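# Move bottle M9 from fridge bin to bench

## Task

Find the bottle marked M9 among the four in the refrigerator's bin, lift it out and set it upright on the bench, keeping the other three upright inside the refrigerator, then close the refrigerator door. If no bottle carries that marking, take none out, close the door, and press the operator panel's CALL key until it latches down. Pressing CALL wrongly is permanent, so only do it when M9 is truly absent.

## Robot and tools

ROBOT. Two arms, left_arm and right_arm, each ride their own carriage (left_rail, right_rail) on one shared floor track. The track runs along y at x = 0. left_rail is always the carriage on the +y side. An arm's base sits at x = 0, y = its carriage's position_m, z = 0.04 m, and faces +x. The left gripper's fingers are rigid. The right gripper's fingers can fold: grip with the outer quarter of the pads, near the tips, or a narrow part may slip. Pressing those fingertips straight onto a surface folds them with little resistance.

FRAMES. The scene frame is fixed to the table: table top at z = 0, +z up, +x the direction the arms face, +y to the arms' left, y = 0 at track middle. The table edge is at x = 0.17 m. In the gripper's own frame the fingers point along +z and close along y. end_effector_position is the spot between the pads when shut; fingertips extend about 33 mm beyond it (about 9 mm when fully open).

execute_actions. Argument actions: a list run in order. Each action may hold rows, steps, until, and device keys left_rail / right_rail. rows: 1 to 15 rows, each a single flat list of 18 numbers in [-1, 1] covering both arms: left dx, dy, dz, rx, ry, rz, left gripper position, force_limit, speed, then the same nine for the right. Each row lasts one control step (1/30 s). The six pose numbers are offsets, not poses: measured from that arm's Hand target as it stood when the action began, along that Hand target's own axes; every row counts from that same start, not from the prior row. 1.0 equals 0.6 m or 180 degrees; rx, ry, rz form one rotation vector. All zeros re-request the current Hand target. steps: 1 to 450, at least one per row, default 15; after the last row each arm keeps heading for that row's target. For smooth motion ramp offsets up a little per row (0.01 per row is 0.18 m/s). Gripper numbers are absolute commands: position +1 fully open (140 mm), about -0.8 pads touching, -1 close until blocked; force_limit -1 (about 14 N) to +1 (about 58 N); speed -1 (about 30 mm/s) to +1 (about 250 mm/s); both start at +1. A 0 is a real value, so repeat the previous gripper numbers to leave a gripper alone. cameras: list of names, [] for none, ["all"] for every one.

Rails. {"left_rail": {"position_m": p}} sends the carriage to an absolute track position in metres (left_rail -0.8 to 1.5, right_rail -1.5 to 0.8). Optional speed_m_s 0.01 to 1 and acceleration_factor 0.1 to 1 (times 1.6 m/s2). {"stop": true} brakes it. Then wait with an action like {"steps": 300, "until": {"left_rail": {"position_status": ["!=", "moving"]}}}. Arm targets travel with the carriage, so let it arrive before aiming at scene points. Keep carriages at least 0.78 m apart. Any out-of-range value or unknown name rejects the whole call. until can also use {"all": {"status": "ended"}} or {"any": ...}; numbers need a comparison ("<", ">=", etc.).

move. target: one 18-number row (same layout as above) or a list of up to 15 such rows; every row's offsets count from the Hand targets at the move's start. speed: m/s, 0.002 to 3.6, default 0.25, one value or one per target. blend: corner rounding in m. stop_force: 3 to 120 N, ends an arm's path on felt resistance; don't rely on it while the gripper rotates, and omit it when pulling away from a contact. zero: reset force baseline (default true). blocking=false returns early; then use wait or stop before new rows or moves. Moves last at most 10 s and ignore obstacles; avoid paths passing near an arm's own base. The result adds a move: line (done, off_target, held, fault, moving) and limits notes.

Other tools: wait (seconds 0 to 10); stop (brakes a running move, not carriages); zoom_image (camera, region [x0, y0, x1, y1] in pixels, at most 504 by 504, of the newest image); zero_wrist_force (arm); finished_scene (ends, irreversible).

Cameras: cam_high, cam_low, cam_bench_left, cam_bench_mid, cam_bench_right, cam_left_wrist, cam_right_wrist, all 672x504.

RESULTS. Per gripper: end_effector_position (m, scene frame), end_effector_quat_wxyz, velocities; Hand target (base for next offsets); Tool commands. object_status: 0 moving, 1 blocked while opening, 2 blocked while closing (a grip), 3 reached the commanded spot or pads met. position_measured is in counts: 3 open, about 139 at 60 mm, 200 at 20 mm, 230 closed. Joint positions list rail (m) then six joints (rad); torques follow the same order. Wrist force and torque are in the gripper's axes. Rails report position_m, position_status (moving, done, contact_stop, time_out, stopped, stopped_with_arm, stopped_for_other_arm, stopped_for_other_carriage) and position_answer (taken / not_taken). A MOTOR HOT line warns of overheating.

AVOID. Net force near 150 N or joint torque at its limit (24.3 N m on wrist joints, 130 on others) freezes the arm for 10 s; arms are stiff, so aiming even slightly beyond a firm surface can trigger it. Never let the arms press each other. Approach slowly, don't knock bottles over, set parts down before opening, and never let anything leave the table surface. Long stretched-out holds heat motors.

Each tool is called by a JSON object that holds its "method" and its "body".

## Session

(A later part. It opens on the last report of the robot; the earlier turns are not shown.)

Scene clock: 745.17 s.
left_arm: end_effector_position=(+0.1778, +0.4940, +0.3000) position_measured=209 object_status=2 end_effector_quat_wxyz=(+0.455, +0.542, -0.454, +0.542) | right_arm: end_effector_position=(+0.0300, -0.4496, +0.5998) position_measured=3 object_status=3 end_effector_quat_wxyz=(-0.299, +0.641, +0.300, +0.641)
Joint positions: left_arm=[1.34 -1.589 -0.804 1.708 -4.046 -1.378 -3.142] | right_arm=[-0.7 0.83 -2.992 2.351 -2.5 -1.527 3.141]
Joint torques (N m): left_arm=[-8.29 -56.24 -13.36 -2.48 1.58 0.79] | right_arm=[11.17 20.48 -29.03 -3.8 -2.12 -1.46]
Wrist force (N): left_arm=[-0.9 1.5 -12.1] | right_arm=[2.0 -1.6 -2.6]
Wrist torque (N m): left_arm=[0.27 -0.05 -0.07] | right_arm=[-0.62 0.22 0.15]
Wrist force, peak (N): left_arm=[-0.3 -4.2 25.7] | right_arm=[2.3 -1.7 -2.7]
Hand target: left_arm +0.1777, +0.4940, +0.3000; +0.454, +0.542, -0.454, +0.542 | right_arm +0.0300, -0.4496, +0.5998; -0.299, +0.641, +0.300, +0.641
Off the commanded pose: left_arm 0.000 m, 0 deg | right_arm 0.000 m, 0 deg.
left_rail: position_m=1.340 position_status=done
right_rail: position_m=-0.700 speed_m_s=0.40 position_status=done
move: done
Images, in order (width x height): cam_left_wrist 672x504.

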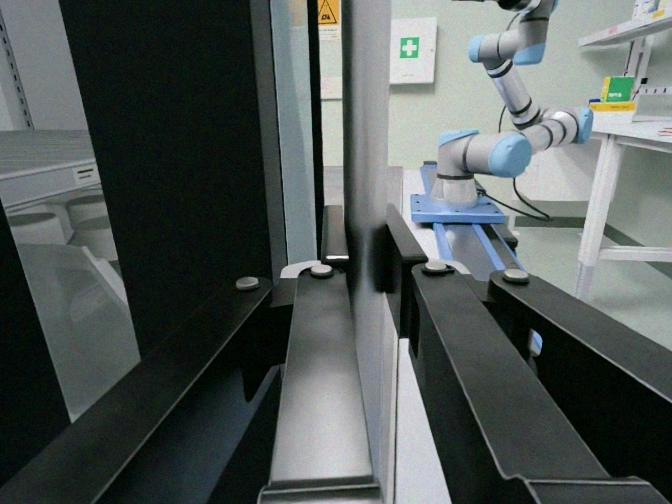

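{"method": "move", "body": {"target": [0,0.1169,0.0200,0.0556,0,0,-1,-1,-1,0,0,0,0,0,0,1,1,1], "speed": 0.05}}

Scene clock: 761.90 s.
left_arm: end_effector_position=(+0.1108, +0.4700, +0.3000) position_measured=209 object_status=2 end_effector_quat_wxyz=(+0.406, +0.579, -0.406, +0.579) | right_arm: end_effector_position=(+0.0300, -0.4496, +0.5998) position_measured=3 object_status=3 end_effector_quat_wxyz=(-0.299, +0.641, +0.300, +0.641)
Joint positions: left_arm=[1.34 -1.796 -0.766 1.625 -4.001 -0.996 -3.142] | right_arm=[-0.7 0.83 -2.992 2.351 -2.5 -1.527 3.141]
Joint torques (N m): left_arm=[-13.08 -36.77 -20.83 -2.23 0.43 0.83] | right_arm=[11.51 21.53 -29.19 -3.81 -1.97 -1.69]
Wrist force (N): left_arm=[-0.1 -1.6 23.9] | right_arm=[2.3 -1.7 -2.4]
Wrist torque (N m): left_arm=[0.40 -0.04 -0.07] | right_arm=[-0.63 0.16 0.15]
Wrist force, peak (N): left_arm=[0.8 -2.5 26.5] | right_arm=[2.2 -1.8 -2.6]
Hand target: left_arm +0.1108, +0.4700, +0.3000; +0.406, +0.579, -0.405, +0.579 | right_arm +0.0300, -0.4496, +0.5998; -0.299, +0.641, +0.300, +0.641
Off the commanded pose: left_arm 0.000 m, 0 deg | right_arm 0.000 m, 0 deg.
left_rail: position_m=1.340 position_status=done
right_rail: position_m=-0.700 speed_m_s=0.40 position_status=done
move: done

{"method": "move", "body": {"target": [0,0.1169,0.0285,0.0556,0,0,-1,-1,-1,0,0,0,0,0,0,1,1,1], "speed": 0.05, "cameras": ["cam_left_wrist","cam_right_wrist","cam_bench_left"]}}

Scene clock: 771.17 s.
left_arm: end_effector_position=(+0.0507, +0.4299, +0.3000) position_measured=209 object_status=2 end_effector_quat_wxyz=(+0.353, +0.612, -0.353, +0.612) | right_arm: end_effector_position=(+0.0300, -0.4496, +0.5998) position_measured=3 object_status=3 end_effector_quat_wxyz=(-0.299, +0.641, +0.300, +0.641)
Joint positions: left_arm=[1.34 -1.94 -0.644 1.36 -3.858 -0.678 -3.142] | right_arm=[-0.7 0.83 -2.992 2.351 -2.5 -1.527 3.141]
Joint torques (N m): left_arm=[4.8 -37.92 -28.71 2.58 2.03 0.51] | right_arm=[11.76 21.11 -28.95 -3.88 -1.87 -1.56]
Wrist force (N): left_arm=[2.1 2.1 -25.0] | right_arm=[1.7 -1.5 -2.6]
Wrist torque (N m): left_arm=[0.39 -0.08 -0.07] | right_arm=[-0.60 0.28 0.16]
Wrist force, peak (N): left_arm=[2.1 2.1 -25.0] | right_arm=[2.3 -1.6 -2.6]
Hand target: left_arm +0.0507, +0.4299, +0.3000; +0.353, +0.612, -0.353, +0.612 | right_arm +0.0300, -0.4496, +0.5998; -0.299, +0.641, +0.300, +0.641
Off the commanded pose: left_arm 0.000 m, 0 deg | right_arm 0.000 m, 0 deg.
left_rail: position_m=1.340 position_status=done
right_rail: position_m=-0.700 speed_m_s=0.40 position_status=done
move: done
Images, in order (width x height): cam_bench_left 672x504, cam_left_wrist 672x504, cam_right_wrist 672x504.

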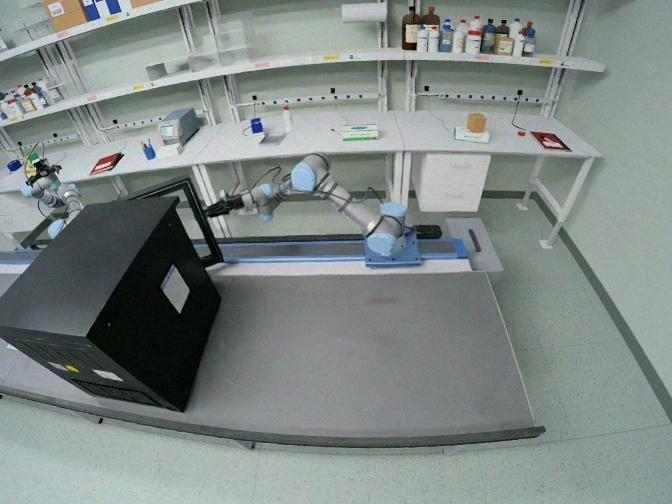

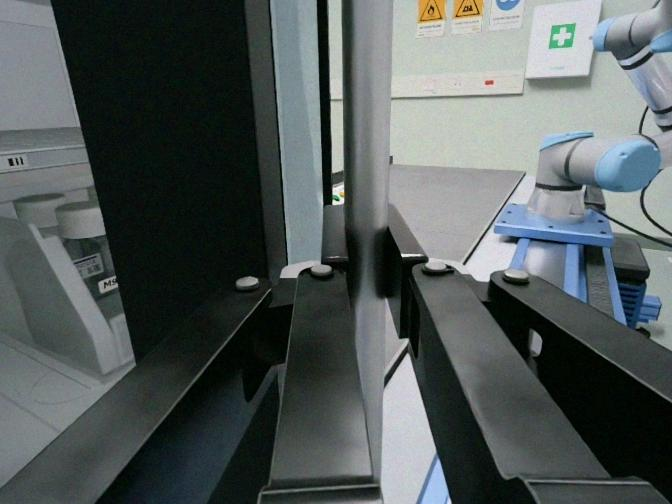

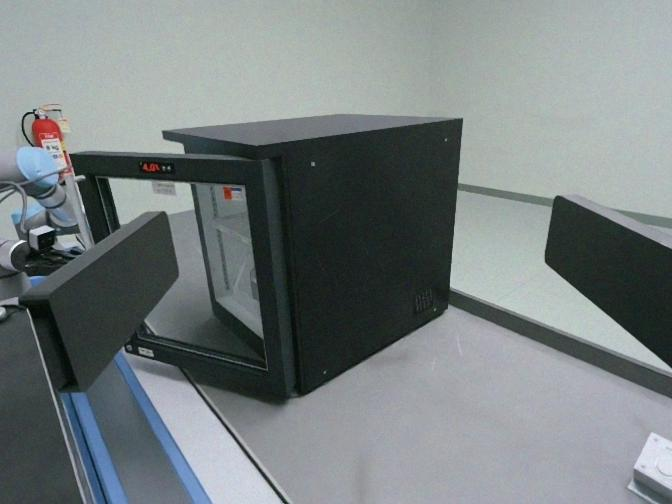

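{"method": "move", "body": {"target": [0,0.1169,0.0205,0.0556,0,0,-1,-1,-1,0,0,0,0,0,0,1,1,1], "speed": 0.05, "cameras": ["cam_left_wrist","cam_right_wrist"]}}

Scene clock: 786.63 s.
left_arm: end_effector_position=(-0.0039, +0.3842, +0.3000) position_measured=209 object_status=2 end_effector_quat_wxyz=(+0.299, +0.641, -0.299, +0.641) | right_arm: end_effector_position=(+0.0300, -0.4496, +0.5998) position_measured=3 object_status=3 end_effector_quat_wxyz=(-0.299, +0.641, +0.300, +0.641)
Joint positions: left_arm=[1.34 -2.027 -0.432 0.91 -3.619 -0.416 -3.142] | right_arm=[-0.7 0.83 -2.992 2.351 -2.5 -1.527 3.141]
Joint torques (N m): left_arm=[-10.07 -45.97 -27.41 0.72 1.32 1.82] | right_arm=[10.22 22.13 -27.55 -3.84 -2.28 -1.64]
Wrist force (N): left_arm=[1.6 0.4 5.8] | right_arm=[1.9 -1.4 -2.1]
Wrist torque (N m): left_arm=[0.24 -0.09 -0.16] | right_arm=[-0.58 0.22 0.16]
Wrist force, peak (N): left_arm=[2.0 2.2 -26.1] | right_arm=[2.4 -1.9 -2.4]
Hand target: left_arm -0.0039, +0.3841, +0.3000; +0.299, +0.641, -0.299, +0.641 | right_arm +0.0300, -0.4496, +0.5998; -0.299, +0.641, +0.300, +0.641
Off the commanded pose: left_arm 0.000 m, 0 deg | right_arm 0.000 m, 0 deg.
left_rail: position_m=1.340 position_status=done
right_rail: position_m=-0.700 speed_m_s=0.40 position_status=done
move: done
Images, in order (width x height): cam_left_wrist 672x504, cam_right_wrist 672x504.

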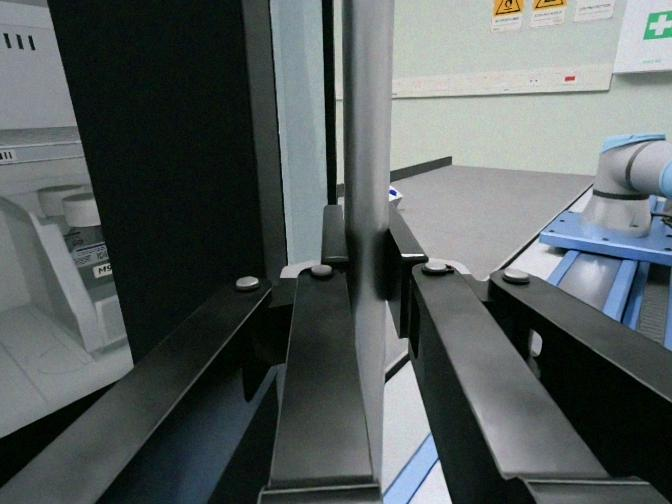

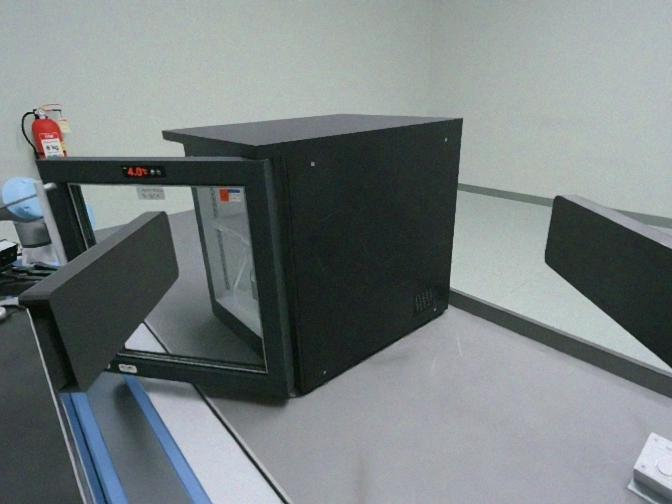

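{"method": "zoom_image", "body": {"camera": "cam_left_wrist", "region": [0, 100, 140, 380]}}

Scaled by 1.800 from the camera's 672x504 image, which has a finer 960x720 frame.

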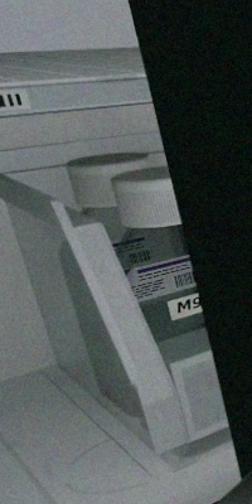

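{"method": "move", "body": {"target": [[0,0,0,0,0,0,-0.44,-1,-1,0,0,0,0,0,0,1,1,1],[0,0,-0.2,0,0,0,-0.44,-1,-1,0,0,0,0,0,0,1,1,1]], "speed": 0.1, "cameras": ["cam_left_wrist","cam_right_wrist"]}}

Scene clock: 809.20 s.
left_arm: end_effector_position=(-0.0810, +0.4760, +0.3000) position_measured=185 object_status=3 end_effector_quat_wxyz=(+0.299, +0.641, -0.299, +0.641) | right_arm: end_effector_position=(+0.0300, -0.4496, +0.5998) position_measured=3 object_status=3 end_effector_quat_wxyz=(-0.299, +0.641, +0.300, +0.641)
Joint positions: left_arm=[1.34 -2.188 -0.572 1.206 -3.776 -0.255 -3.141] | right_arm=[-0.7 0.83 -2.992 2.351 -2.5 -1.527 3.141]
Joint torques (N m): left_arm=[-8.58 -68.8 -10.22 -2.1 1.73 -1.22] | right_arm=[11.32 23.24 -28.12 -3.67 -2 -1.66]
Wrist force (N): left_arm=[0.5 1.4 3.8] | right_arm=[2.0 -1.7 -2.3]
Wrist torque (N m): left_arm=[0.36 -0.15 -0.09] | right_arm=[-0.64 0.22 0.15]
Wrist force, peak (N): left_arm=[1.1 0.5 6.1] | right_arm=[2.4 -1.9 -2.3]
Hand target: left_arm -0.0811, +0.4760, +0.3000; +0.299, +0.641, -0.299, +0.641 | right_arm +0.0300, -0.4496, +0.5998; -0.299, +0.641, +0.300, +0.641
Off the commanded pose: left_arm 0.000 m, 0 deg | right_arm 0.000 m, 0 deg.
left_rail: position_m=1.340 position_status=done
right_rail: position_m=-0.700 speed_m_s=0.40 position_status=done
move: done
Images, in order (width x height): cam_left_wrist 672x504, cam_right_wrist 672x504.

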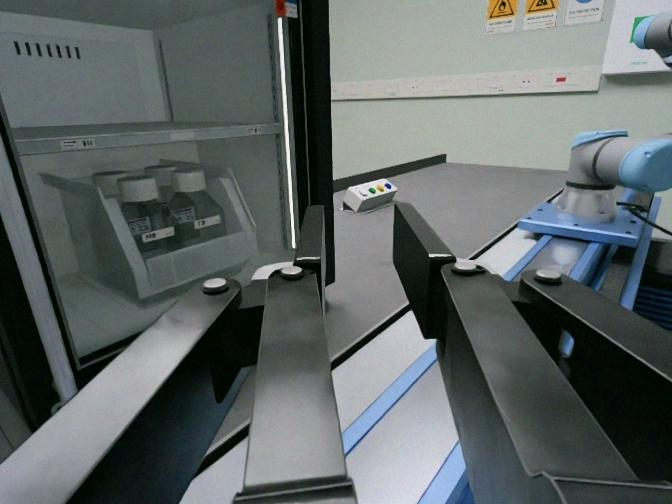

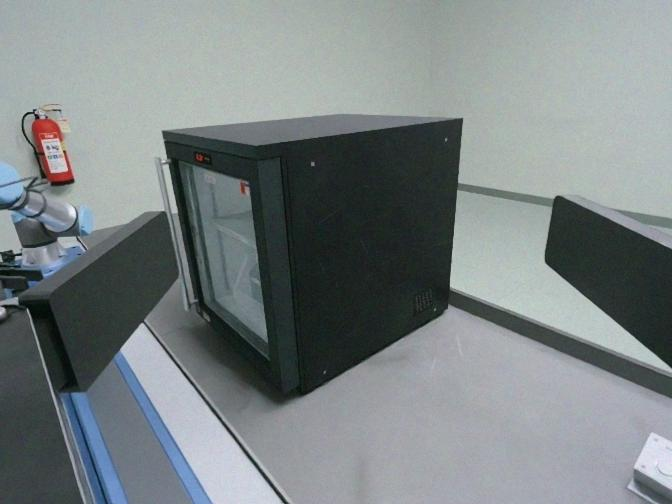

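{"method": "move", "body": {"target": [0.25,-0.706,-0.1125,-0.2222,0,0,-0.44,-1,-1,0,0.0286,0.666,0,0,0,1,1,1], "speed": 0.2, "cameras": ["cam_left_wrist","cam_right_wrist","cam_bench_mid"]}}

Scene clock: 914.57 s.
left_arm: end_effector_position=(+0.1999, +0.8002, +0.4500) position_measured=185 object_status=3 end_effector_quat_wxyz=(+0.500, +0.500, -0.500, +0.500) | right_arm: end_effector_position=(+0.2997, -0.1542, +0.5996) position_measured=3 object_status=3 end_effector_quat_wxyz=(-0.299, +0.641, +0.300, +0.641)
Joint positions: left_arm=[1.34 -1.308 -1.581 2.366 -3.927 -1.833 -3.142] | right_arm=[-0.7 0.831 -1.758 2.069 -3.452 -1.528 3.141]
Joint torques (N m): left_arm=[8.43 -6.42 -25.51 -0.91 -1.51 1.67] | right_arm=[12.66 -7.37 -32.88 -4.17 -2.47 2.36]
Wrist force (N): left_arm=[0.3 1.7 3.7] | right_arm=[2.3 -1.6 -2.5]
Wrist torque (N m): left_arm=[0.42 -0.08 -0.05] | right_arm=[-0.61 0.15 0.15]
Wrist force, peak (N): left_arm=[-0.3 3.5 3.7] | right_arm=[2.2 -1.5 -4.0]
Hand target: left_arm +0.1999, +0.8002, +0.4500; +0.500, +0.500, -0.500, +0.500 | right_arm +0.2997, -0.1542, +0.5996; -0.299, +0.641, +0.300, +0.641
Off the commanded pose: left_arm 0.000 m, 0 deg | right_arm 0.000 m, 0 deg.
left_rail: position_m=1.340 position_status=done
right_rail: position_m=-0.700 speed_m_s=0.40 position_status=done
shoulder posture changed (right arm): the wrist came as close to joint 2's axis as it can, and the arm is now in the other of its two shoulder postures.
move: done
Images, in order (width x height): cam_bench_mid 672x504, cam_left_wrist 672x504, cam_right_wrist 672x504.

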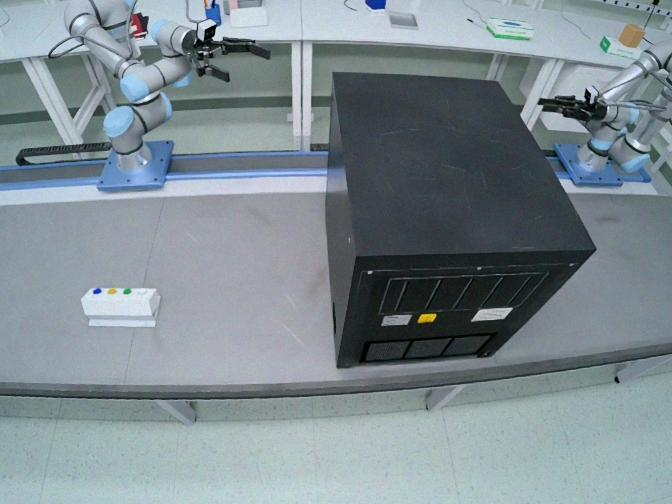

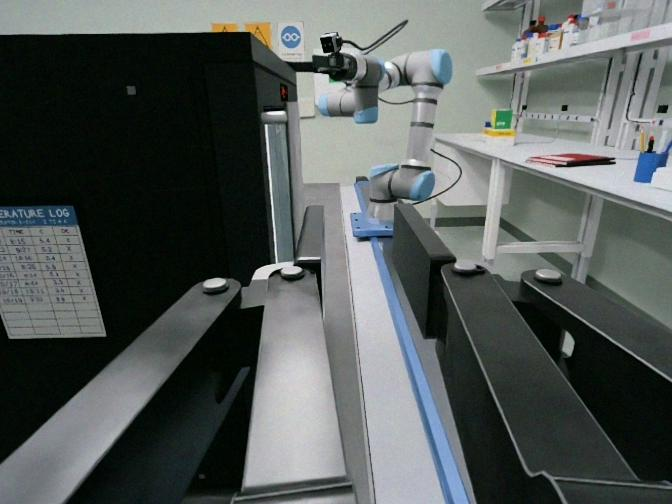

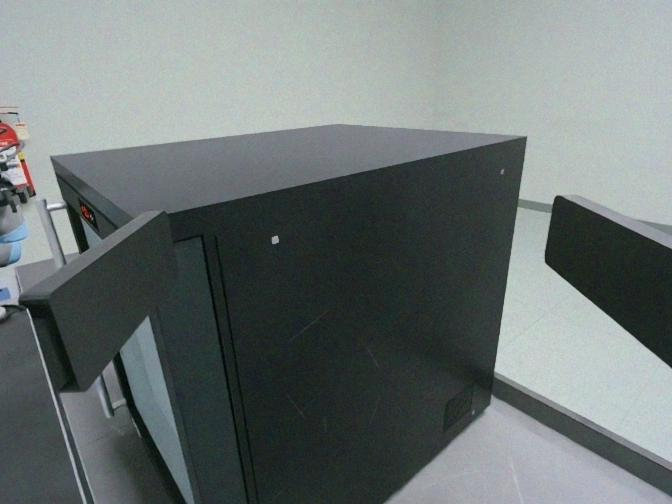

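{"method": "move", "body": {"target": [0,0,0,0,0,0,-0.44,-1,-1,-0.25,-0.377,-0.199,0,0,0,-0.44,-1,-1], "speed": 0.2}}

{"method": "execute_actions", "body": {"actions": [{"left_rail":{"position_m":1.5,"speed_m_s":0.4,"acceleration_factor":0.4},"right_rail":{"position_m":-0.45,"speed_m_s":0.3,"acceleration_factor":0.3},"steps":150,"until":{"all":{"status":"ended"}}}], "cameras": ["cam_right_wrist","cam_bench_mid"]}}

Scene clock: 937.07 s.
left_arm: end_effector_position=(+0.1999, +0.8002, +0.4500) position_measured=185 object_status=3 end_effector_quat_wxyz=(+0.500, +0.500, -0.500, +0.500) | right_arm: end_effector_position=(+0.0497, -0.1007, +0.4495) position_measured=185 object_status=0 end_effector_quat_wxyz=(-0.299, +0.641, +0.300, +0.641)
Joint positions: left_arm=[1.34 -1.308 -1.581 2.366 -3.927 -1.833 -3.142] | right_arm=[-0.7 1.617 -1.376 2.133 -3.899 -2.314 3.141]
Joint torques (N m): left_arm=[7.66 -6.03 -26.04 -0.97 -1.61 1.66] | right_arm=[12.61 -18.87 -28.82 -3.66 -2.34 -1.82]
Wrist force (N): left_arm=[0.3 1.5 3.8] | right_arm=[2.2 -1.9 -2.5]
Wrist torque (N m): left_arm=[0.39 -0.10 -0.06] | right_arm=[-0.67 0.10 0.23]
Wrist force, peak (N): left_arm=[0.2 1.8 4.1] | right_arm=[1.2 -3.4 -3.4]
Hand target: left_arm +0.1999, +0.8002, +0.4500; +0.500, +0.500, -0.500, +0.500 | right_arm +0.0497, -0.1007, +0.4495; -0.299, +0.641, +0.300, +0.641
Off the commanded pose: left_arm 0.000 m, 0 deg | right_arm 0.000 m, 0 deg.
left_rail: position_m=1.340 position_status=done
right_rail: position_m=-0.700 speed_m_s=0.40 position_status=done
move: done

Scene clock: 938.80 s.
left_arm: end_effector_position=(+0.1999, +0.9599, +0.4500) position_measured=185 object_status=3 end_effector_quat_wxyz=(+0.500, +0.500, -0.500, +0.500) | right_arm: end_effector_position=(+0.0497, +0.1493, +0.4495) position_measured=185 object_status=3 end_effector_quat_wxyz=(-0.299, +0.641, +0.300, +0.641)
Joint positions: left_arm=[1.5 -1.308 -1.581 2.366 -3.927 -1.833 -3.142] | right_arm=[-0.45 1.617 -1.376 2.133 -3.899 -2.314 3.141]
Joint torques (N m): left_arm=[-1.46 -29.19 -14.29 -3.81 -0.81 1.49] | right_arm=[-0.49 -26.81 -23.56 -0.26 -0.35 -1.98]
Wrist force (N): left_arm=[0.3 1.7 3.6] | right_arm=[2.1 -1.7 -2.8]
Wrist torque (N m): left_arm=[0.44 -0.09 -0.05] | right_arm=[-0.63 0.12 0.23]
Wrist force, peak (N): left_arm=[0.2 1.6 5.2] | right_arm=[2.1 -1.2 -3.5]
Hand target: left_arm +0.1999, +0.9599, +0.4500; +0.500, +0.500, -0.500, +0.500 | right_arm +0.0497, +0.1493, +0.4495; -0.299, +0.641, +0.300, +0.641
Tool commands: left_gripper/position=-0.44 left_gripper/force_limit=-1.0 left_gripper/speed=-1.0 right_gripper/position=-0.44 right_gripper/force_limit=-1.0 right_gripper/speed=-1.0
Off the commanded pose: left_arm 0.000 m, 0 deg | right_arm 0.000 m, 0 deg.
left_rail: position_m=1.500 speed_m_s=0.40 position_status=done
right_rail: position_m=-0.450 speed_m_s=0.30 position_status=done
Images, in order (width x height): cam_bench_mid 672x504, cam_right_wrist 672x504.

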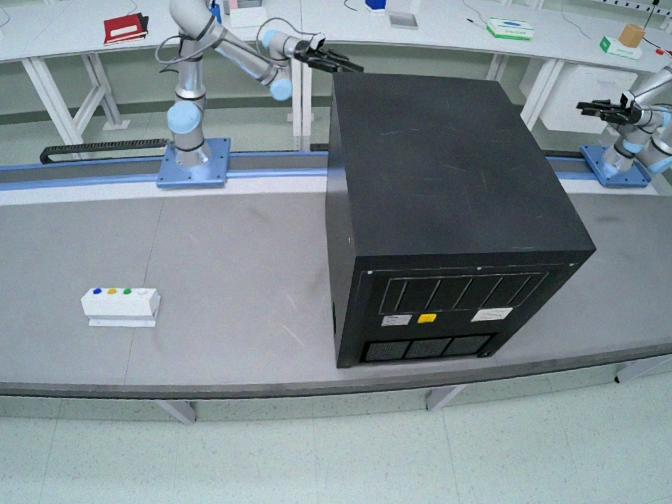

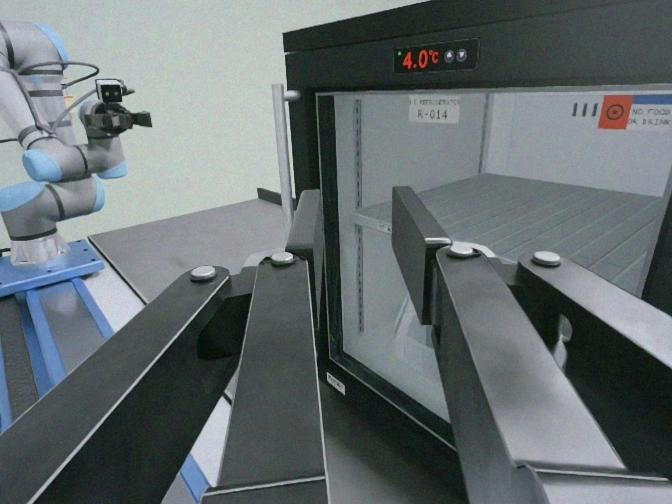

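{"method": "zoom_image", "body": {"camera": "cam_right_wrist", "region": [200, 60, 420, 280]}}

Scaled by 2.291 from the camera's 672x504 image, which has a finer 960x720 frame.

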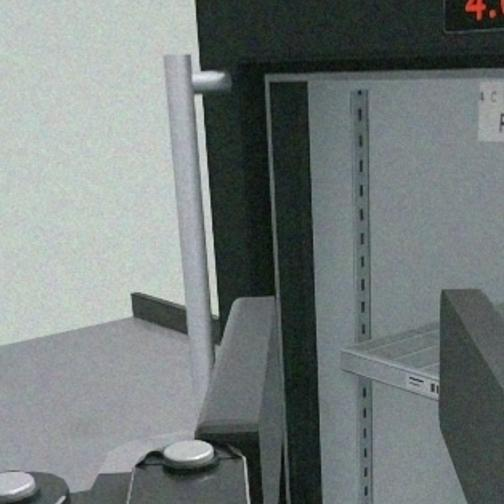

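{"method": "move", "body": {"target": [0,0,0,0,0,0,-0.44,-1,-1,-0.2492,-0.1133,0.3482,0,0,0,-0.44,-1,-1], "speed": 0.15, "cameras": ["cam_right_wrist"]}}

Scene clock: 960.67 s.
left_arm: end_effector_position=(+0.1999, +0.9599, +0.4500) position_measured=185 object_status=3 end_effector_quat_wxyz=(+0.500, +0.500, -0.500, +0.500) | right_arm: end_effector_position=(+0.1318, +0.3530, +0.2998) position_measured=185 object_status=3 end_effector_quat_wxyz=(-0.299, +0.641, +0.300, +0.641)
Joint positions: left_arm=[1.5 -1.308 -1.581 2.366 -3.927 -1.833 -3.142] | right_arm=[-0.45 1.454 -0.781 1.658 -4.018 -2.151 3.141]
Joint torques (N m): left_arm=[-7.23 -30.67 -10.49 -3.51 0.91 0.31] | right_arm=[-8.19 -42.41 -26.09 -0.46 2.02 -1.99]
Wrist force (N): left_arm=[0.2 1.4 3.8] | right_arm=[2.5 -1.8 -2.7]
Wrist torque (N m): left_arm=[0.37 -0.08 -0.05] | right_arm=[-0.66 0.03 0.23]
Wrist force, peak (N): left_arm=[0.4 1.9 4.0] | right_arm=[2.7 -1.7 -3.8]
Hand target: left_arm +0.1999, +0.9599, +0.4500; +0.500, +0.500, -0.500, +0.500 | right_arm +0.1318, +0.3530, +0.2998; -0.299, +0.641, +0.300, +0.641
Off the commanded pose: left_arm 0.000 m, 0 deg | right_arm 0.000 m, 0 deg.
left_rail: position_m=1.500 speed_m_s=0.40 position_status=done
right_rail: position_m=-0.450 speed_m_s=0.30 position_status=done
move: done
Images, in order (width x height): cam_right_wrist 672x504.

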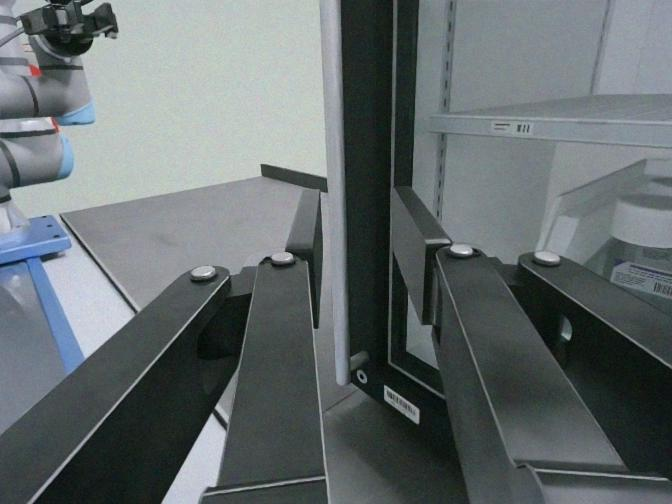

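{"method": "move", "body": {"target": [0,0,0,0,0,0,-0.44,-1,-1,0,-0.0117,0.1667,0,0,0,-0.44,-1,-1], "speed": 0.1, "stop_force": 10, "cameras": ["cam_right_wrist"]}}

Scene clock: 971.30 s.
left_arm: end_effector_position=(+0.1999, +0.9599, +0.4500) position_measured=185 object_status=3 end_effector_quat_wxyz=(+0.500, +0.500, -0.500, +0.500) | right_arm: end_effector_position=(+0.1906, +0.4342, +0.2997) position_measured=185 object_status=3 end_effector_quat_wxyz=(-0.299, +0.641, +0.300, +0.641)
Joint positions: left_arm=[1.5 -1.308 -1.581 2.366 -3.927 -1.833 -3.142] | right_arm=[-0.45 1.377 -0.651 1.375 -3.865 -2.074 3.141]
Joint torques (N m): left_arm=[-7.47 -30.28 -10.7 -3.3 0.86 -0.29] | right_arm=[-9.35 -48.48 -28.32 -0.29 1.97 -2.04]
Wrist force (N): left_arm=[0.2 1.6 4.1] | right_arm=[2.9 -1.9 -2.8]
Wrist torque (N m): left_arm=[0.41 -0.06 -0.05] | right_arm=[-0.65 -0.07 0.24]
Wrist force, peak (N): left_arm=[0.4 1.7 4.1] | right_arm=[2.3 -1.6 -3.6]
Hand target: left_arm +0.1999, +0.9599, +0.4500; +0.500, +0.500, -0.500, +0.500 | right_arm +0.1906, +0.4342, +0.2997; -0.299, +0.641, +0.300, +0.641
Off the commanded pose: left_arm 0.000 m, 0 deg | right_arm 0.000 m, 0 deg.
left_rail: position_m=1.500 speed_m_s=0.40 position_status=done
right_rail: position_m=-0.450 speed_m_s=0.30 position_status=done
move: done
Images, in order (width x height): cam_right_wrist 672x504.

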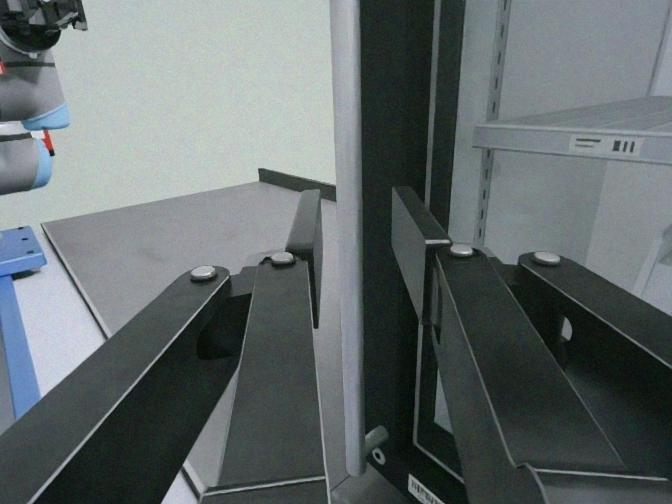

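{"method": "zoom_image", "body": {"camera": "cam_right_wrist", "region": [260, 120, 480, 340]}}

Scaled by 2.291 from the camera's 672x504 image, which has a finer 960x720 frame.

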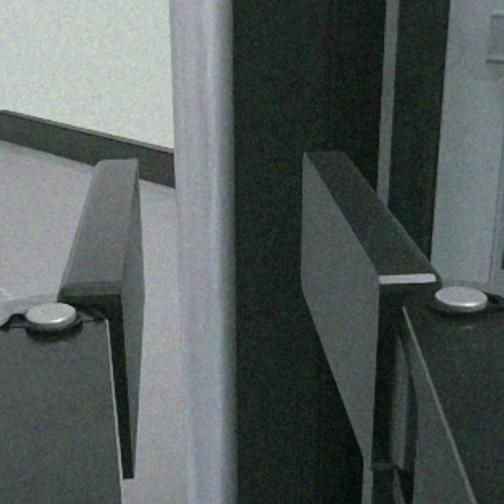

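{"method": "move", "body": {"target": [0,0,0,0,0,0,-0.44,-1,-1,0,0,0.075,0,0,0,-0.44,-1,-1], "speed": 0.06, "stop_force": 8, "cameras": ["cam_right_wrist"]}}

{"method": "zoom_image", "body": {"camera": "cam_right_wrist", "region": [260, 120, 480, 340]}}

Scene clock: 987.37 s.
left_arm: end_effector_position=(+0.1999, +0.9599, +0.4500) position_measured=185 object_status=3 end_effector_quat_wxyz=(+0.500, +0.500, -0.500, +0.500) | right_arm: end_effector_position=(+0.2195, +0.4687, +0.2997) position_measured=185 object_status=3 end_effector_quat_wxyz=(-0.299, +0.641, +0.300, +0.641)
Joint positions: left_arm=[1.5 -1.308 -1.581 2.366 -3.927 -1.833 -3.142] | right_arm=[-0.45 1.345 -0.584 1.232 -3.789 -2.042 3.141]
Joint torques (N m): left_arm=[-6.7 -29.82 -10.04 -3.06 0.86 -0.27] | right_arm=[-8.53 -51.95 -29.65 -0.29 2.2 -2.11]
Wrist force (N): left_arm=[0.7 1.4 4.0] | right_arm=[2.2 -1.8 -2.6]
Wrist torque (N m): left_arm=[0.37 -0.17 -0.06] | right_arm=[-0.63 0.06 0.24]
Wrist force, peak (N): left_arm=[0.3 1.5 4.2] | right_arm=[2.5 -1.9 -3.4]
Hand target: left_arm +0.1999, +0.9599, +0.4500; +0.500, +0.500, -0.500, +0.500 | right_arm +0.2195, +0.4687, +0.2997; -0.299, +0.641, +0.300, +0.641
Off the commanded pose: left_arm 0.000 m, 0 deg | right_arm 0.000 m, 0 deg.
left_rail: position_m=1.500 speed_m_s=0.40 position_status=done
right_rail: position_m=-0.450 speed_m_s=0.30 position_status=done
move: done
Images, in order (width x height): cam_right_wrist 672x504.

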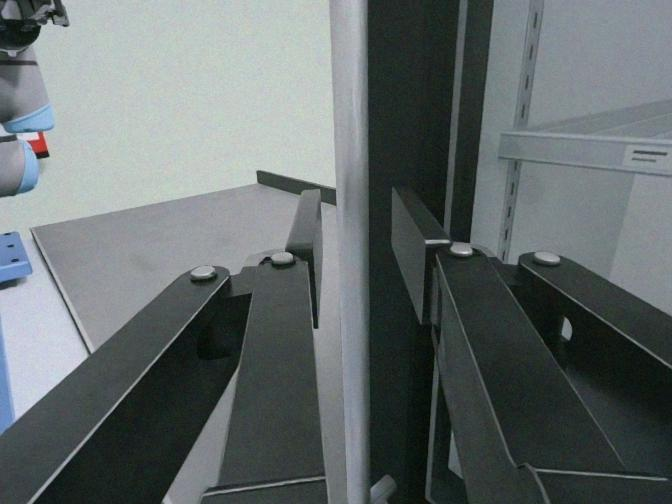

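Scaled by 2.291 from the camera's 672x504 image, which has a finer 960x720 frame.

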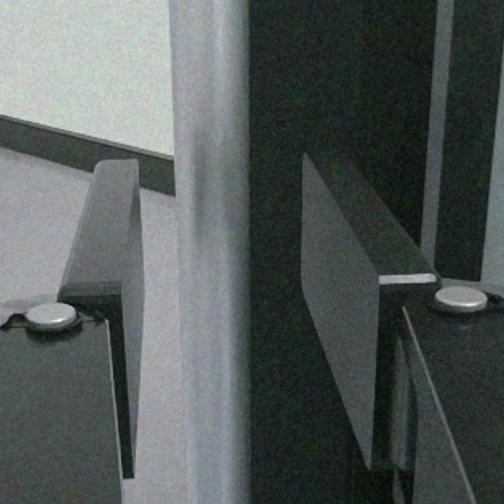

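{"method": "move", "body": {"target": [0,0,0,0,0,0,-0.44,-1,-1,0,0,0.0233,0,0,0,-0.44,-1,-1], "speed": 0.04, "stop_force": 8, "cameras": ["cam_right_wrist"]}}

{"method": "zoom_image", "body": {"camera": "cam_right_wrist", "region": [260, 120, 480, 340]}}

Scene clock: 1002.60 s.
left_arm: end_effector_position=(+0.1999, +0.9599, +0.4500) position_measured=185 object_status=3 end_effector_quat_wxyz=(+0.500, +0.500, -0.500, +0.500) | right_arm: end_effector_position=(+0.2285, +0.4794, +0.2997) position_measured=185 object_status=3 end_effector_quat_wxyz=(-0.299, +0.641, +0.300, +0.641)
Joint positions: left_arm=[1.5 -1.308 -1.581 2.366 -3.927 -1.833 -3.142] | right_arm=[-0.45 1.335 -0.561 1.184 -3.763 -2.032 3.141]
Joint torques (N m): left_arm=[-6.59 -29.81 -10.03 -2.86 0.9 -0.37] | right_arm=[-8.98 -52.42 -29.7 -0.49 1.9 -1.77]
Wrist force (N): left_arm=[0.2 1.4 3.8] | right_arm=[2.0 -1.5 -2.5]
Wrist torque (N m): left_arm=[0.38 -0.08 -0.06] | right_arm=[-0.57 0.11 0.24]
Wrist force, peak (N): left_arm=[0.3 1.6 4.1] | right_arm=[2.5 -1.9 -2.9]
Hand target: left_arm +0.1999, +0.9599, +0.4500; +0.500, +0.500, -0.500, +0.500 | right_arm +0.2285, +0.4794, +0.2997; -0.299, +0.641, +0.300, +0.641
Off the commanded pose: left_arm 0.000 m, 0 deg | right_arm 0.000 m, 0 deg.
left_rail: position_m=1.500 speed_m_s=0.40 position_status=done
right_rail: position_m=-0.450 speed_m_s=0.30 position_status=done
move: done
Images, in order (width x height): cam_right_wrist 672x504.

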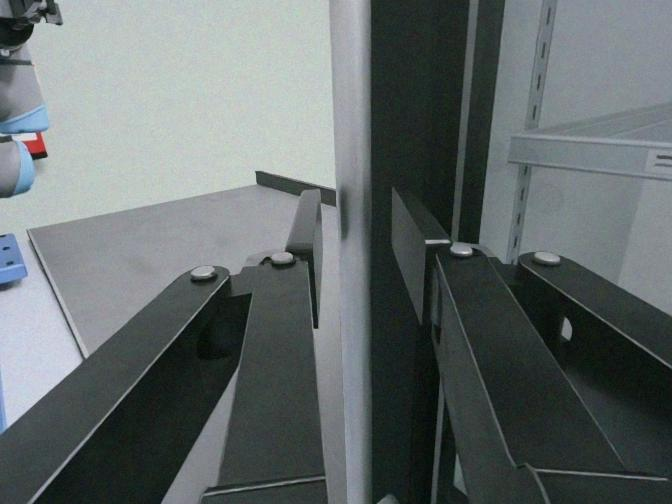

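Scaled by 2.291 from the camera's 672x504 image, which has a finer 960x720 frame.

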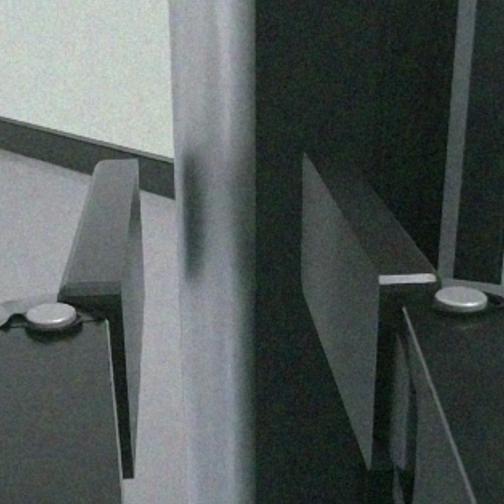

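{"method": "move", "body": {"target": [[0,0,0,0,0,0,-0.44,-1,-1,0,-0.0015,0.0033,0,0,0,-0.44,-0.05,-1],[0,0,0,0,0,0,-0.44,-1,-1,0,-0.0015,0.0033,0,0,0,-1,-0.05,-1]], "speed": 0.04, "cameras": ["cam_right_wrist"]}}

Scene clock: 1016.97 s.
left_arm: end_effector_position=(+0.1999, +0.9599, +0.4500) position_measured=185 object_status=3 end_effector_quat_wxyz=(+0.500, +0.500, -0.500, +0.500) | right_arm: end_effector_position=(+0.2291, +0.4815, +0.2997) position_measured=209 object_status=0 end_effector_quat_wxyz=(-0.299, +0.641, +0.300, +0.641)
Joint positions: left_arm=[1.5 -1.308 -1.581 2.366 -3.927 -1.833 -3.142] | right_arm=[-0.45 1.335 -0.557 1.174 -3.758 -2.032 3.141]
Joint torques (N m): left_arm=[-6.41 -29.01 -9.98 -2.61 0.83 -0.25] | right_arm=[-8.21 -53.08 -30 -0.24 1.54 -1.77]
Wrist force (N): left_arm=[0.4 1.7 3.8] | right_arm=[1.9 -1.3 -5.5]
Wrist torque (N m): left_arm=[0.43 -0.11 -0.05] | right_arm=[-0.64 0.08 0.32]
Wrist force, peak (N): left_arm=[0.5 1.9 4.1] | right_arm=[1.9 -1.3 -5.5]
Hand target: left_arm +0.1999, +0.9599, +0.4500; +0.500, +0.500, -0.500, +0.500 | right_arm +0.2291, +0.4815, +0.2997; -0.299, +0.641, +0.300, +0.641
Off the commanded pose: left_arm 0.000 m, 0 deg | right_arm 0.000 m, 0 deg.
left_rail: position_m=1.500 speed_m_s=0.40 position_status=done
right_rail: position_m=-0.450 speed_m_s=0.30 position_status=done
move: done
Images, in order (width x height): cam_right_wrist 672x504.

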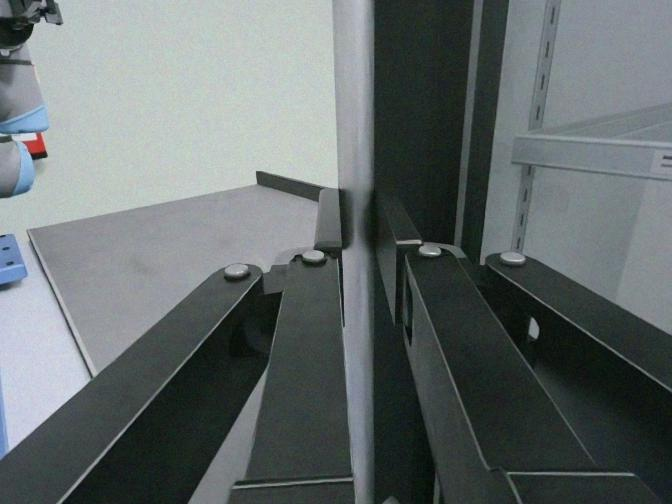

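{"method": "wait", "body": {"seconds": 1.5}}

Scene clock: 1022.30 s.
left_arm: end_effector_position=(+0.1999, +0.9599, +0.4500) position_measured=185 object_status=3 end_effector_quat_wxyz=(+0.500, +0.500, -0.500, +0.500) | right_arm: end_effector_position=(+0.2291, +0.4815, +0.2997) position_measured=209 object_status=2 end_effector_quat_wxyz=(-0.299, +0.641, +0.300, +0.641)
Joint positions: left_arm=[1.5 -1.308 -1.581 2.366 -3.927 -1.833 -3.142] | right_arm=[-0.45 1.335 -0.557 1.174 -3.758 -2.032 3.141]
Joint torques (N m): left_arm=[-6.17 -29.33 -10.31 -2.5 0.83 -0.37] | right_arm=[-8.81 -53.28 -28.28 -0.87 -0.75 -1.94]
Wrist force (N): left_arm=[0.3 1.5 3.6] | right_arm=[2.2 -1.1 -5.6]
Wrist torque (N m): left_arm=[0.39 -0.09 -0.05] | right_arm=[-0.61 0.04 0.31]
Wrist force, peak (N): left_arm=[0.5 1.6 4.1] | right_arm=[2.1 -1.2 -5.9]
Hand target: left_arm +0.1999, +0.9599, +0.4500; +0.500, +0.500, -0.500, +0.500 | right_arm +0.2291, +0.4815, +0.2997; -0.299, +0.641, +0.300, +0.641
Tool commands: left_gripper/position=-0.44 left_gripper/force_limit=-1.0 left_gripper/speed=-1.0 right_gripper/position=-1.0 right_gripper/force_limit=-0.05 right_gripper/speed=-1.0
Off the commanded pose: left_arm 0.000 m, 0 deg | right_arm 0.000 m, 0 deg.
left_rail: position_m=1.500 speed_m_s=0.40 position_status=done
right_rail: position_m=-0.450 speed_m_s=0.30 position_status=done
wait: 1.50 s; at rest from the start

{"method": "move", "body": {"target": [0,0,0,0,0,0,-0.44,-1,-1,0,-0.0230,-0.0258,0,0,0,-1,-0.05,-1], "speed": 0.02, "stop_force": 45, "cameras": ["cam_right_wrist"]}}

Scene clock: 1057.73 s.
left_arm: end_effector_position=(+0.1999, +0.9599, +0.4500) position_measured=185 object_status=3 end_effector_quat_wxyz=(+0.500, +0.500, -0.500, +0.500) | right_arm: end_effector_position=(+0.2086, +0.4785, +0.2997) position_measured=209 object_status=2 end_effector_quat_wxyz=(-0.299, +0.641, +0.300, +0.641)
Joint positions: left_arm=[1.5 -1.308 -1.581 2.366 -3.927 -1.833 -3.142] | right_arm=[-0.45 1.364 -0.564 1.19 -3.767 -2.061 3.141]
Joint torques (N m): left_arm=[-6.4 -28.54 -9.99 -2.2 0.89 -0.31] | right_arm=[21.36 -67.82 -12.74 -2.6 2.73 -0.18]
Wrist force (N): left_arm=[0.3 1.4 4.0] | right_arm=[1.1 13.6 -13.9]
Wrist torque (N m): left_arm=[0.37 -0.08 -0.05] | right_arm=[-1.13 0.03 0.29]
Wrist force, peak (N): left_arm=[0.1 2.0 4.1] | right_arm=[-0.6 24.9 -17.7]
Hand target: left_arm +0.1999, +0.9599, +0.4500; +0.500, +0.500, -0.500, +0.500 | right_arm +0.2086, +0.4785, +0.2997; -0.299, +0.641, +0.300, +0.641
Off the commanded pose: left_arm 0.000 m, 0 deg | right_arm 0.000 m, 0 deg.
left_rail: position_m=1.500 speed_m_s=0.40 position_status=done
right_rail: position_m=-0.450 speed_m_s=0.30 position_status=done
move: done
Images, in order (width x height): cam_right_wrist 672x504.

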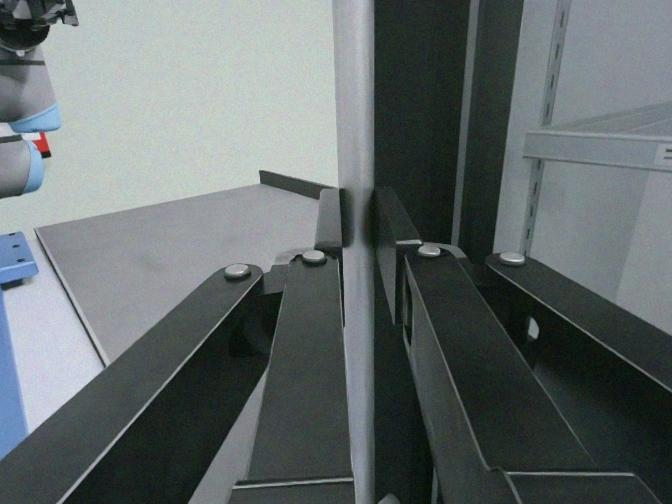

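{"method": "move", "body": {"target": [0,0,0,0,0,0,-0.44,-1,-1,0,-0.0439,-0.0663,0.0222,0,0,-1,-0.05,-1], "speed": 0.04, "cameras": ["cam_right_wrist","cam_left_wrist"]}}

Scene clock: 1071.70 s.
left_arm: end_effector_position=(+0.1999, +0.9599, +0.4500) position_measured=185 object_status=3 end_effector_quat_wxyz=(+0.500, +0.500, -0.500, +0.500) | right_arm: end_effector_position=(+0.1629, +0.4649, +0.2997) position_measured=212 object_status=2 end_effector_quat_wxyz=(-0.321, +0.630, +0.322, +0.630)
Joint positions: left_arm=[1.5 -1.308 -1.581 2.366 -3.927 -1.833 -3.142] | right_arm=[-0.45 1.398 -0.618 1.304 -3.827 -2.026 3.141]
Joint torques (N m): left_arm=[-5.93 -28.24 -9.7 -1.86 0.87 -0.33] | right_arm=[18.49 -66.98 -10.23 -3.31 4.54 2.15]
Wrist force (N): left_arm=[0.5 1.5 4.2] | right_arm=[2.1 5.9 -6.5]
Wrist torque (N m): left_arm=[0.39 -0.12 -0.05] | right_arm=[-0.74 -0.12 0.26]
Wrist force, peak (N): left_arm=[0.5 1.8 4.1] | right_arm=[1.1 13.9 -14.6]
Hand target: left_arm +0.1999, +0.9599, +0.4500; +0.500, +0.500, -0.500, +0.500 | right_arm +0.1628, +0.4649, +0.2997; -0.321, +0.630, +0.322, +0.630
Off the commanded pose: left_arm 0.000 m, 0 deg | right_arm 0.000 m, 0 deg.
left_rail: position_m=1.500 speed_m_s=0.40 position_status=done
right_rail: position_m=-0.450 speed_m_s=0.30 position_status=done
move: done
Images, in order (width x height): cam_left_wrist 672x504, cam_right_wrist 672x504.

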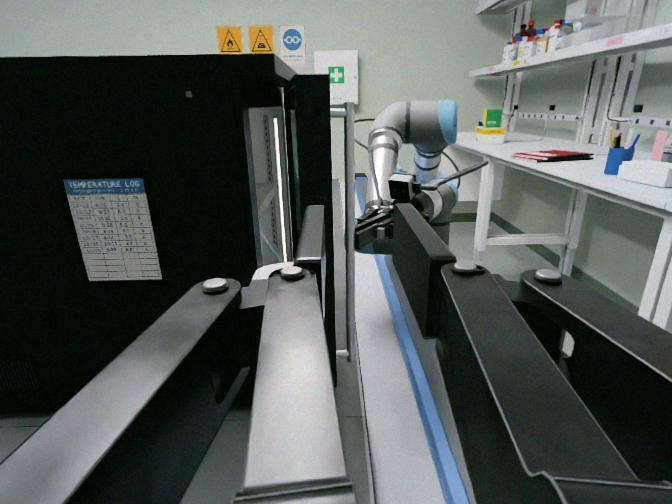

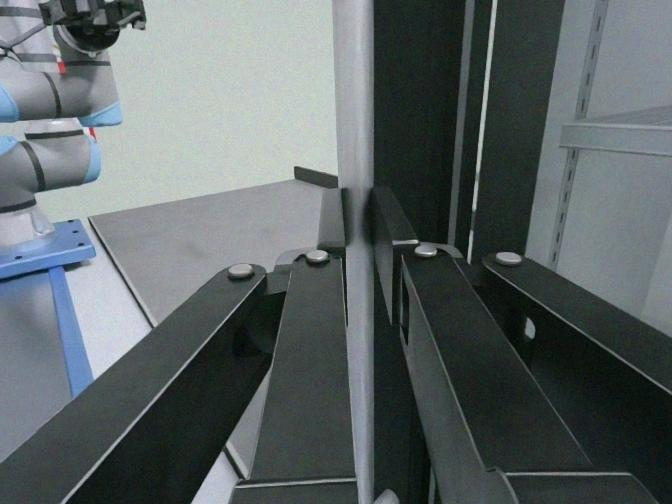

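{"method": "zoom_image", "body": {"camera": "cam_right_wrist", "region": [260, 120, 480, 340]}}

{"method": "zoom_image", "body": {"camera": "cam_left_wrist", "region": [230, 60, 480, 310]}}

Scaled by 2.291 from the camera's 672x504 image, which has a finer 960x720 frame.

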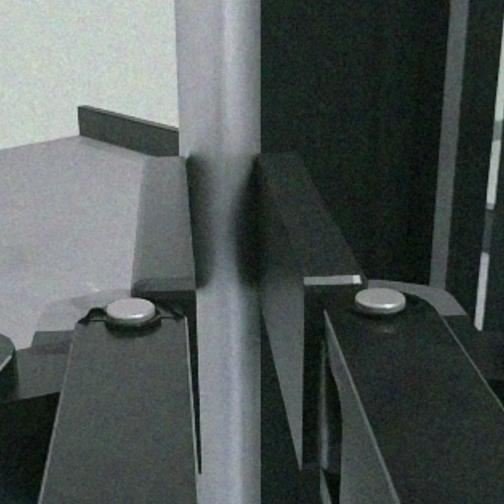

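Scaled by 2.016 from the camera's 672x504 image, which has a finer 960x720 frame.

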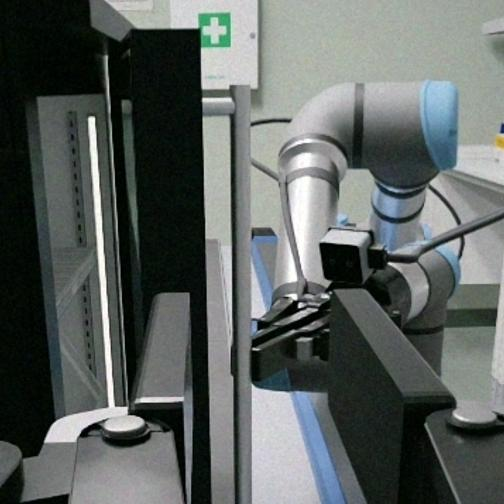

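{"method": "move", "body": {"target": [0,0,0,0,0,0,-0.44,-1,-1,0,-0.0572,-0.0968,0.0222,0,0,-1,-0.05,-1], "speed": 0.05}}

Scene clock: 1090.40 s.
left_arm: end_effector_position=(+0.1999, +0.9599, +0.4500) position_measured=185 object_status=3 end_effector_quat_wxyz=(+0.500, +0.500, -0.500, +0.500) | right_arm: end_effector_position=(+0.1010, +0.4381, +0.2997) position_measured=231 object_status=3 end_effector_quat_wxyz=(-0.343, +0.618, +0.343, +0.618)
Joint positions: left_arm=[1.5 -1.308 -1.581 2.366 -3.927 -1.833 -3.142] | right_arm=[-0.45 1.458 -0.684 1.447 -3.904 -2.016 3.141]
Joint torques (N m): left_arm=[-5.26 -27.95 -9.81 -1.65 0.96 -0.35] | right_arm=[12.75 -61.93 -8.66 -4 2 1.98]
Wrist force (N): left_arm=[0.4 1.5 3.9] | right_arm=[2.2 -1.5 -2.6]
Wrist torque (N m): left_arm=[0.38 -0.11 -0.05] | right_arm=[-0.60 0.11 0.24]
Wrist force, peak (N): left_arm=[0.3 1.7 4.2] | right_arm=[2.7 14.9 -12.6]
Hand target: left_arm +0.1999, +0.9599, +0.4500; +0.500, +0.500, -0.500, +0.500 | right_arm +0.1010, +0.4380, +0.2997; -0.343, +0.618, +0.343, +0.618
Off the commanded pose: left_arm 0.000 m, 0 deg | right_arm 0.000 m, 0 deg.
left_rail: position_m=1.500 speed_m_s=0.40 position_status=done
right_rail: position_m=-0.450 speed_m_s=0.30 position_status=done
move: done

{"method": "execute_actions", "body": {"actions": [], "cameras": ["cam_right_wrist","cam_left_wrist"]}}

Scene clock: 1093.50 s.
left_arm: end_effector_position=(+0.1999, +0.9599, +0.4500) position_measured=185 object_status=3 end_effector_quat_wxyz=(+0.500, +0.500, -0.500, +0.500) | right_arm: end_effector_position=(+0.1010, +0.4380, +0.2997) position_measured=231 object_status=3 end_effector_quat_wxyz=(-0.343, +0.618, +0.343, +0.618)
Joint positions: left_arm=[1.5 -1.308 -1.581 2.366 -3.927 -1.833 -3.142] | right_arm=[-0.45 1.458 -0.684 1.447 -3.904 -2.016 3.141]
Joint velocities: within noise
Joint torques (N m): left_arm=[-5.53 -27.55 -10.17 -1.7 0.88 -0.33] | right_arm=[12.64 -63.39 -9.26 -3.86 2.07 2.11]
Wrist force (N): left_arm=[0.3 1.7 4.0] | right_arm=[2.6 -1.6 -2.8]
Wrist torque (N m): left_arm=[0.43 -0.09 -0.05] | right_arm=[-0.62 0.02 0.24]
Wrist force, peak (N): left_arm=[0.6 1.8 4.1] | right_arm=[2.6 -1.7 -2.9]
Hand target: left_arm +0.1999, +0.9599, +0.4500; +0.500, +0.500, -0.500, +0.500 | right_arm +0.1010, +0.4380, +0.2997; -0.343, +0.618, +0.343, +0.618
Tool commands: left_gripper/position=-0.44 left_gripper/force_limit=-1.0 left_gripper/speed=-1.0 right_gripper/position=-1.0 right_gripper/force_limit=-0.05 right_gripper/speed=-1.0
Off the commanded pose: left_arm 0.000 m, 0 deg | right_arm 0.000 m, 0 deg.
left_rail: position_m=1.500 speed_m_s=0.40 position_status=done
right_rail: position_m=-0.450 speed_m_s=0.30 position_status=done
Images, in order (width x height): cam_left_wrist 672x504, cam_right_wrist 672x504.

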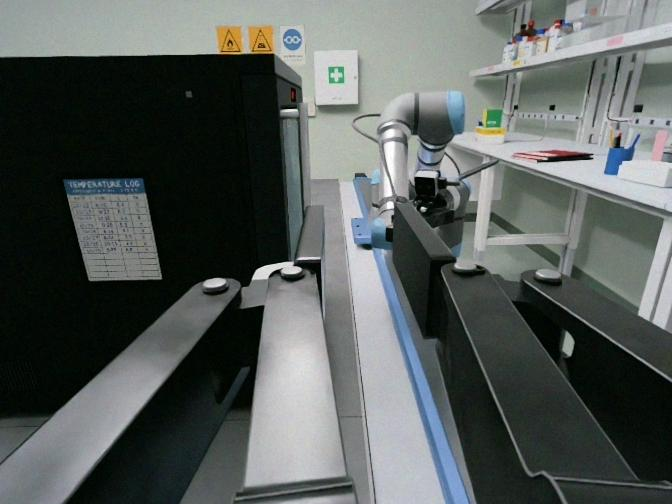

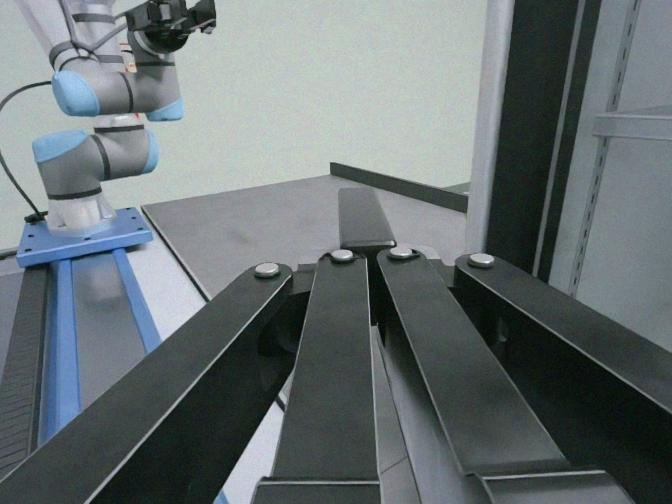

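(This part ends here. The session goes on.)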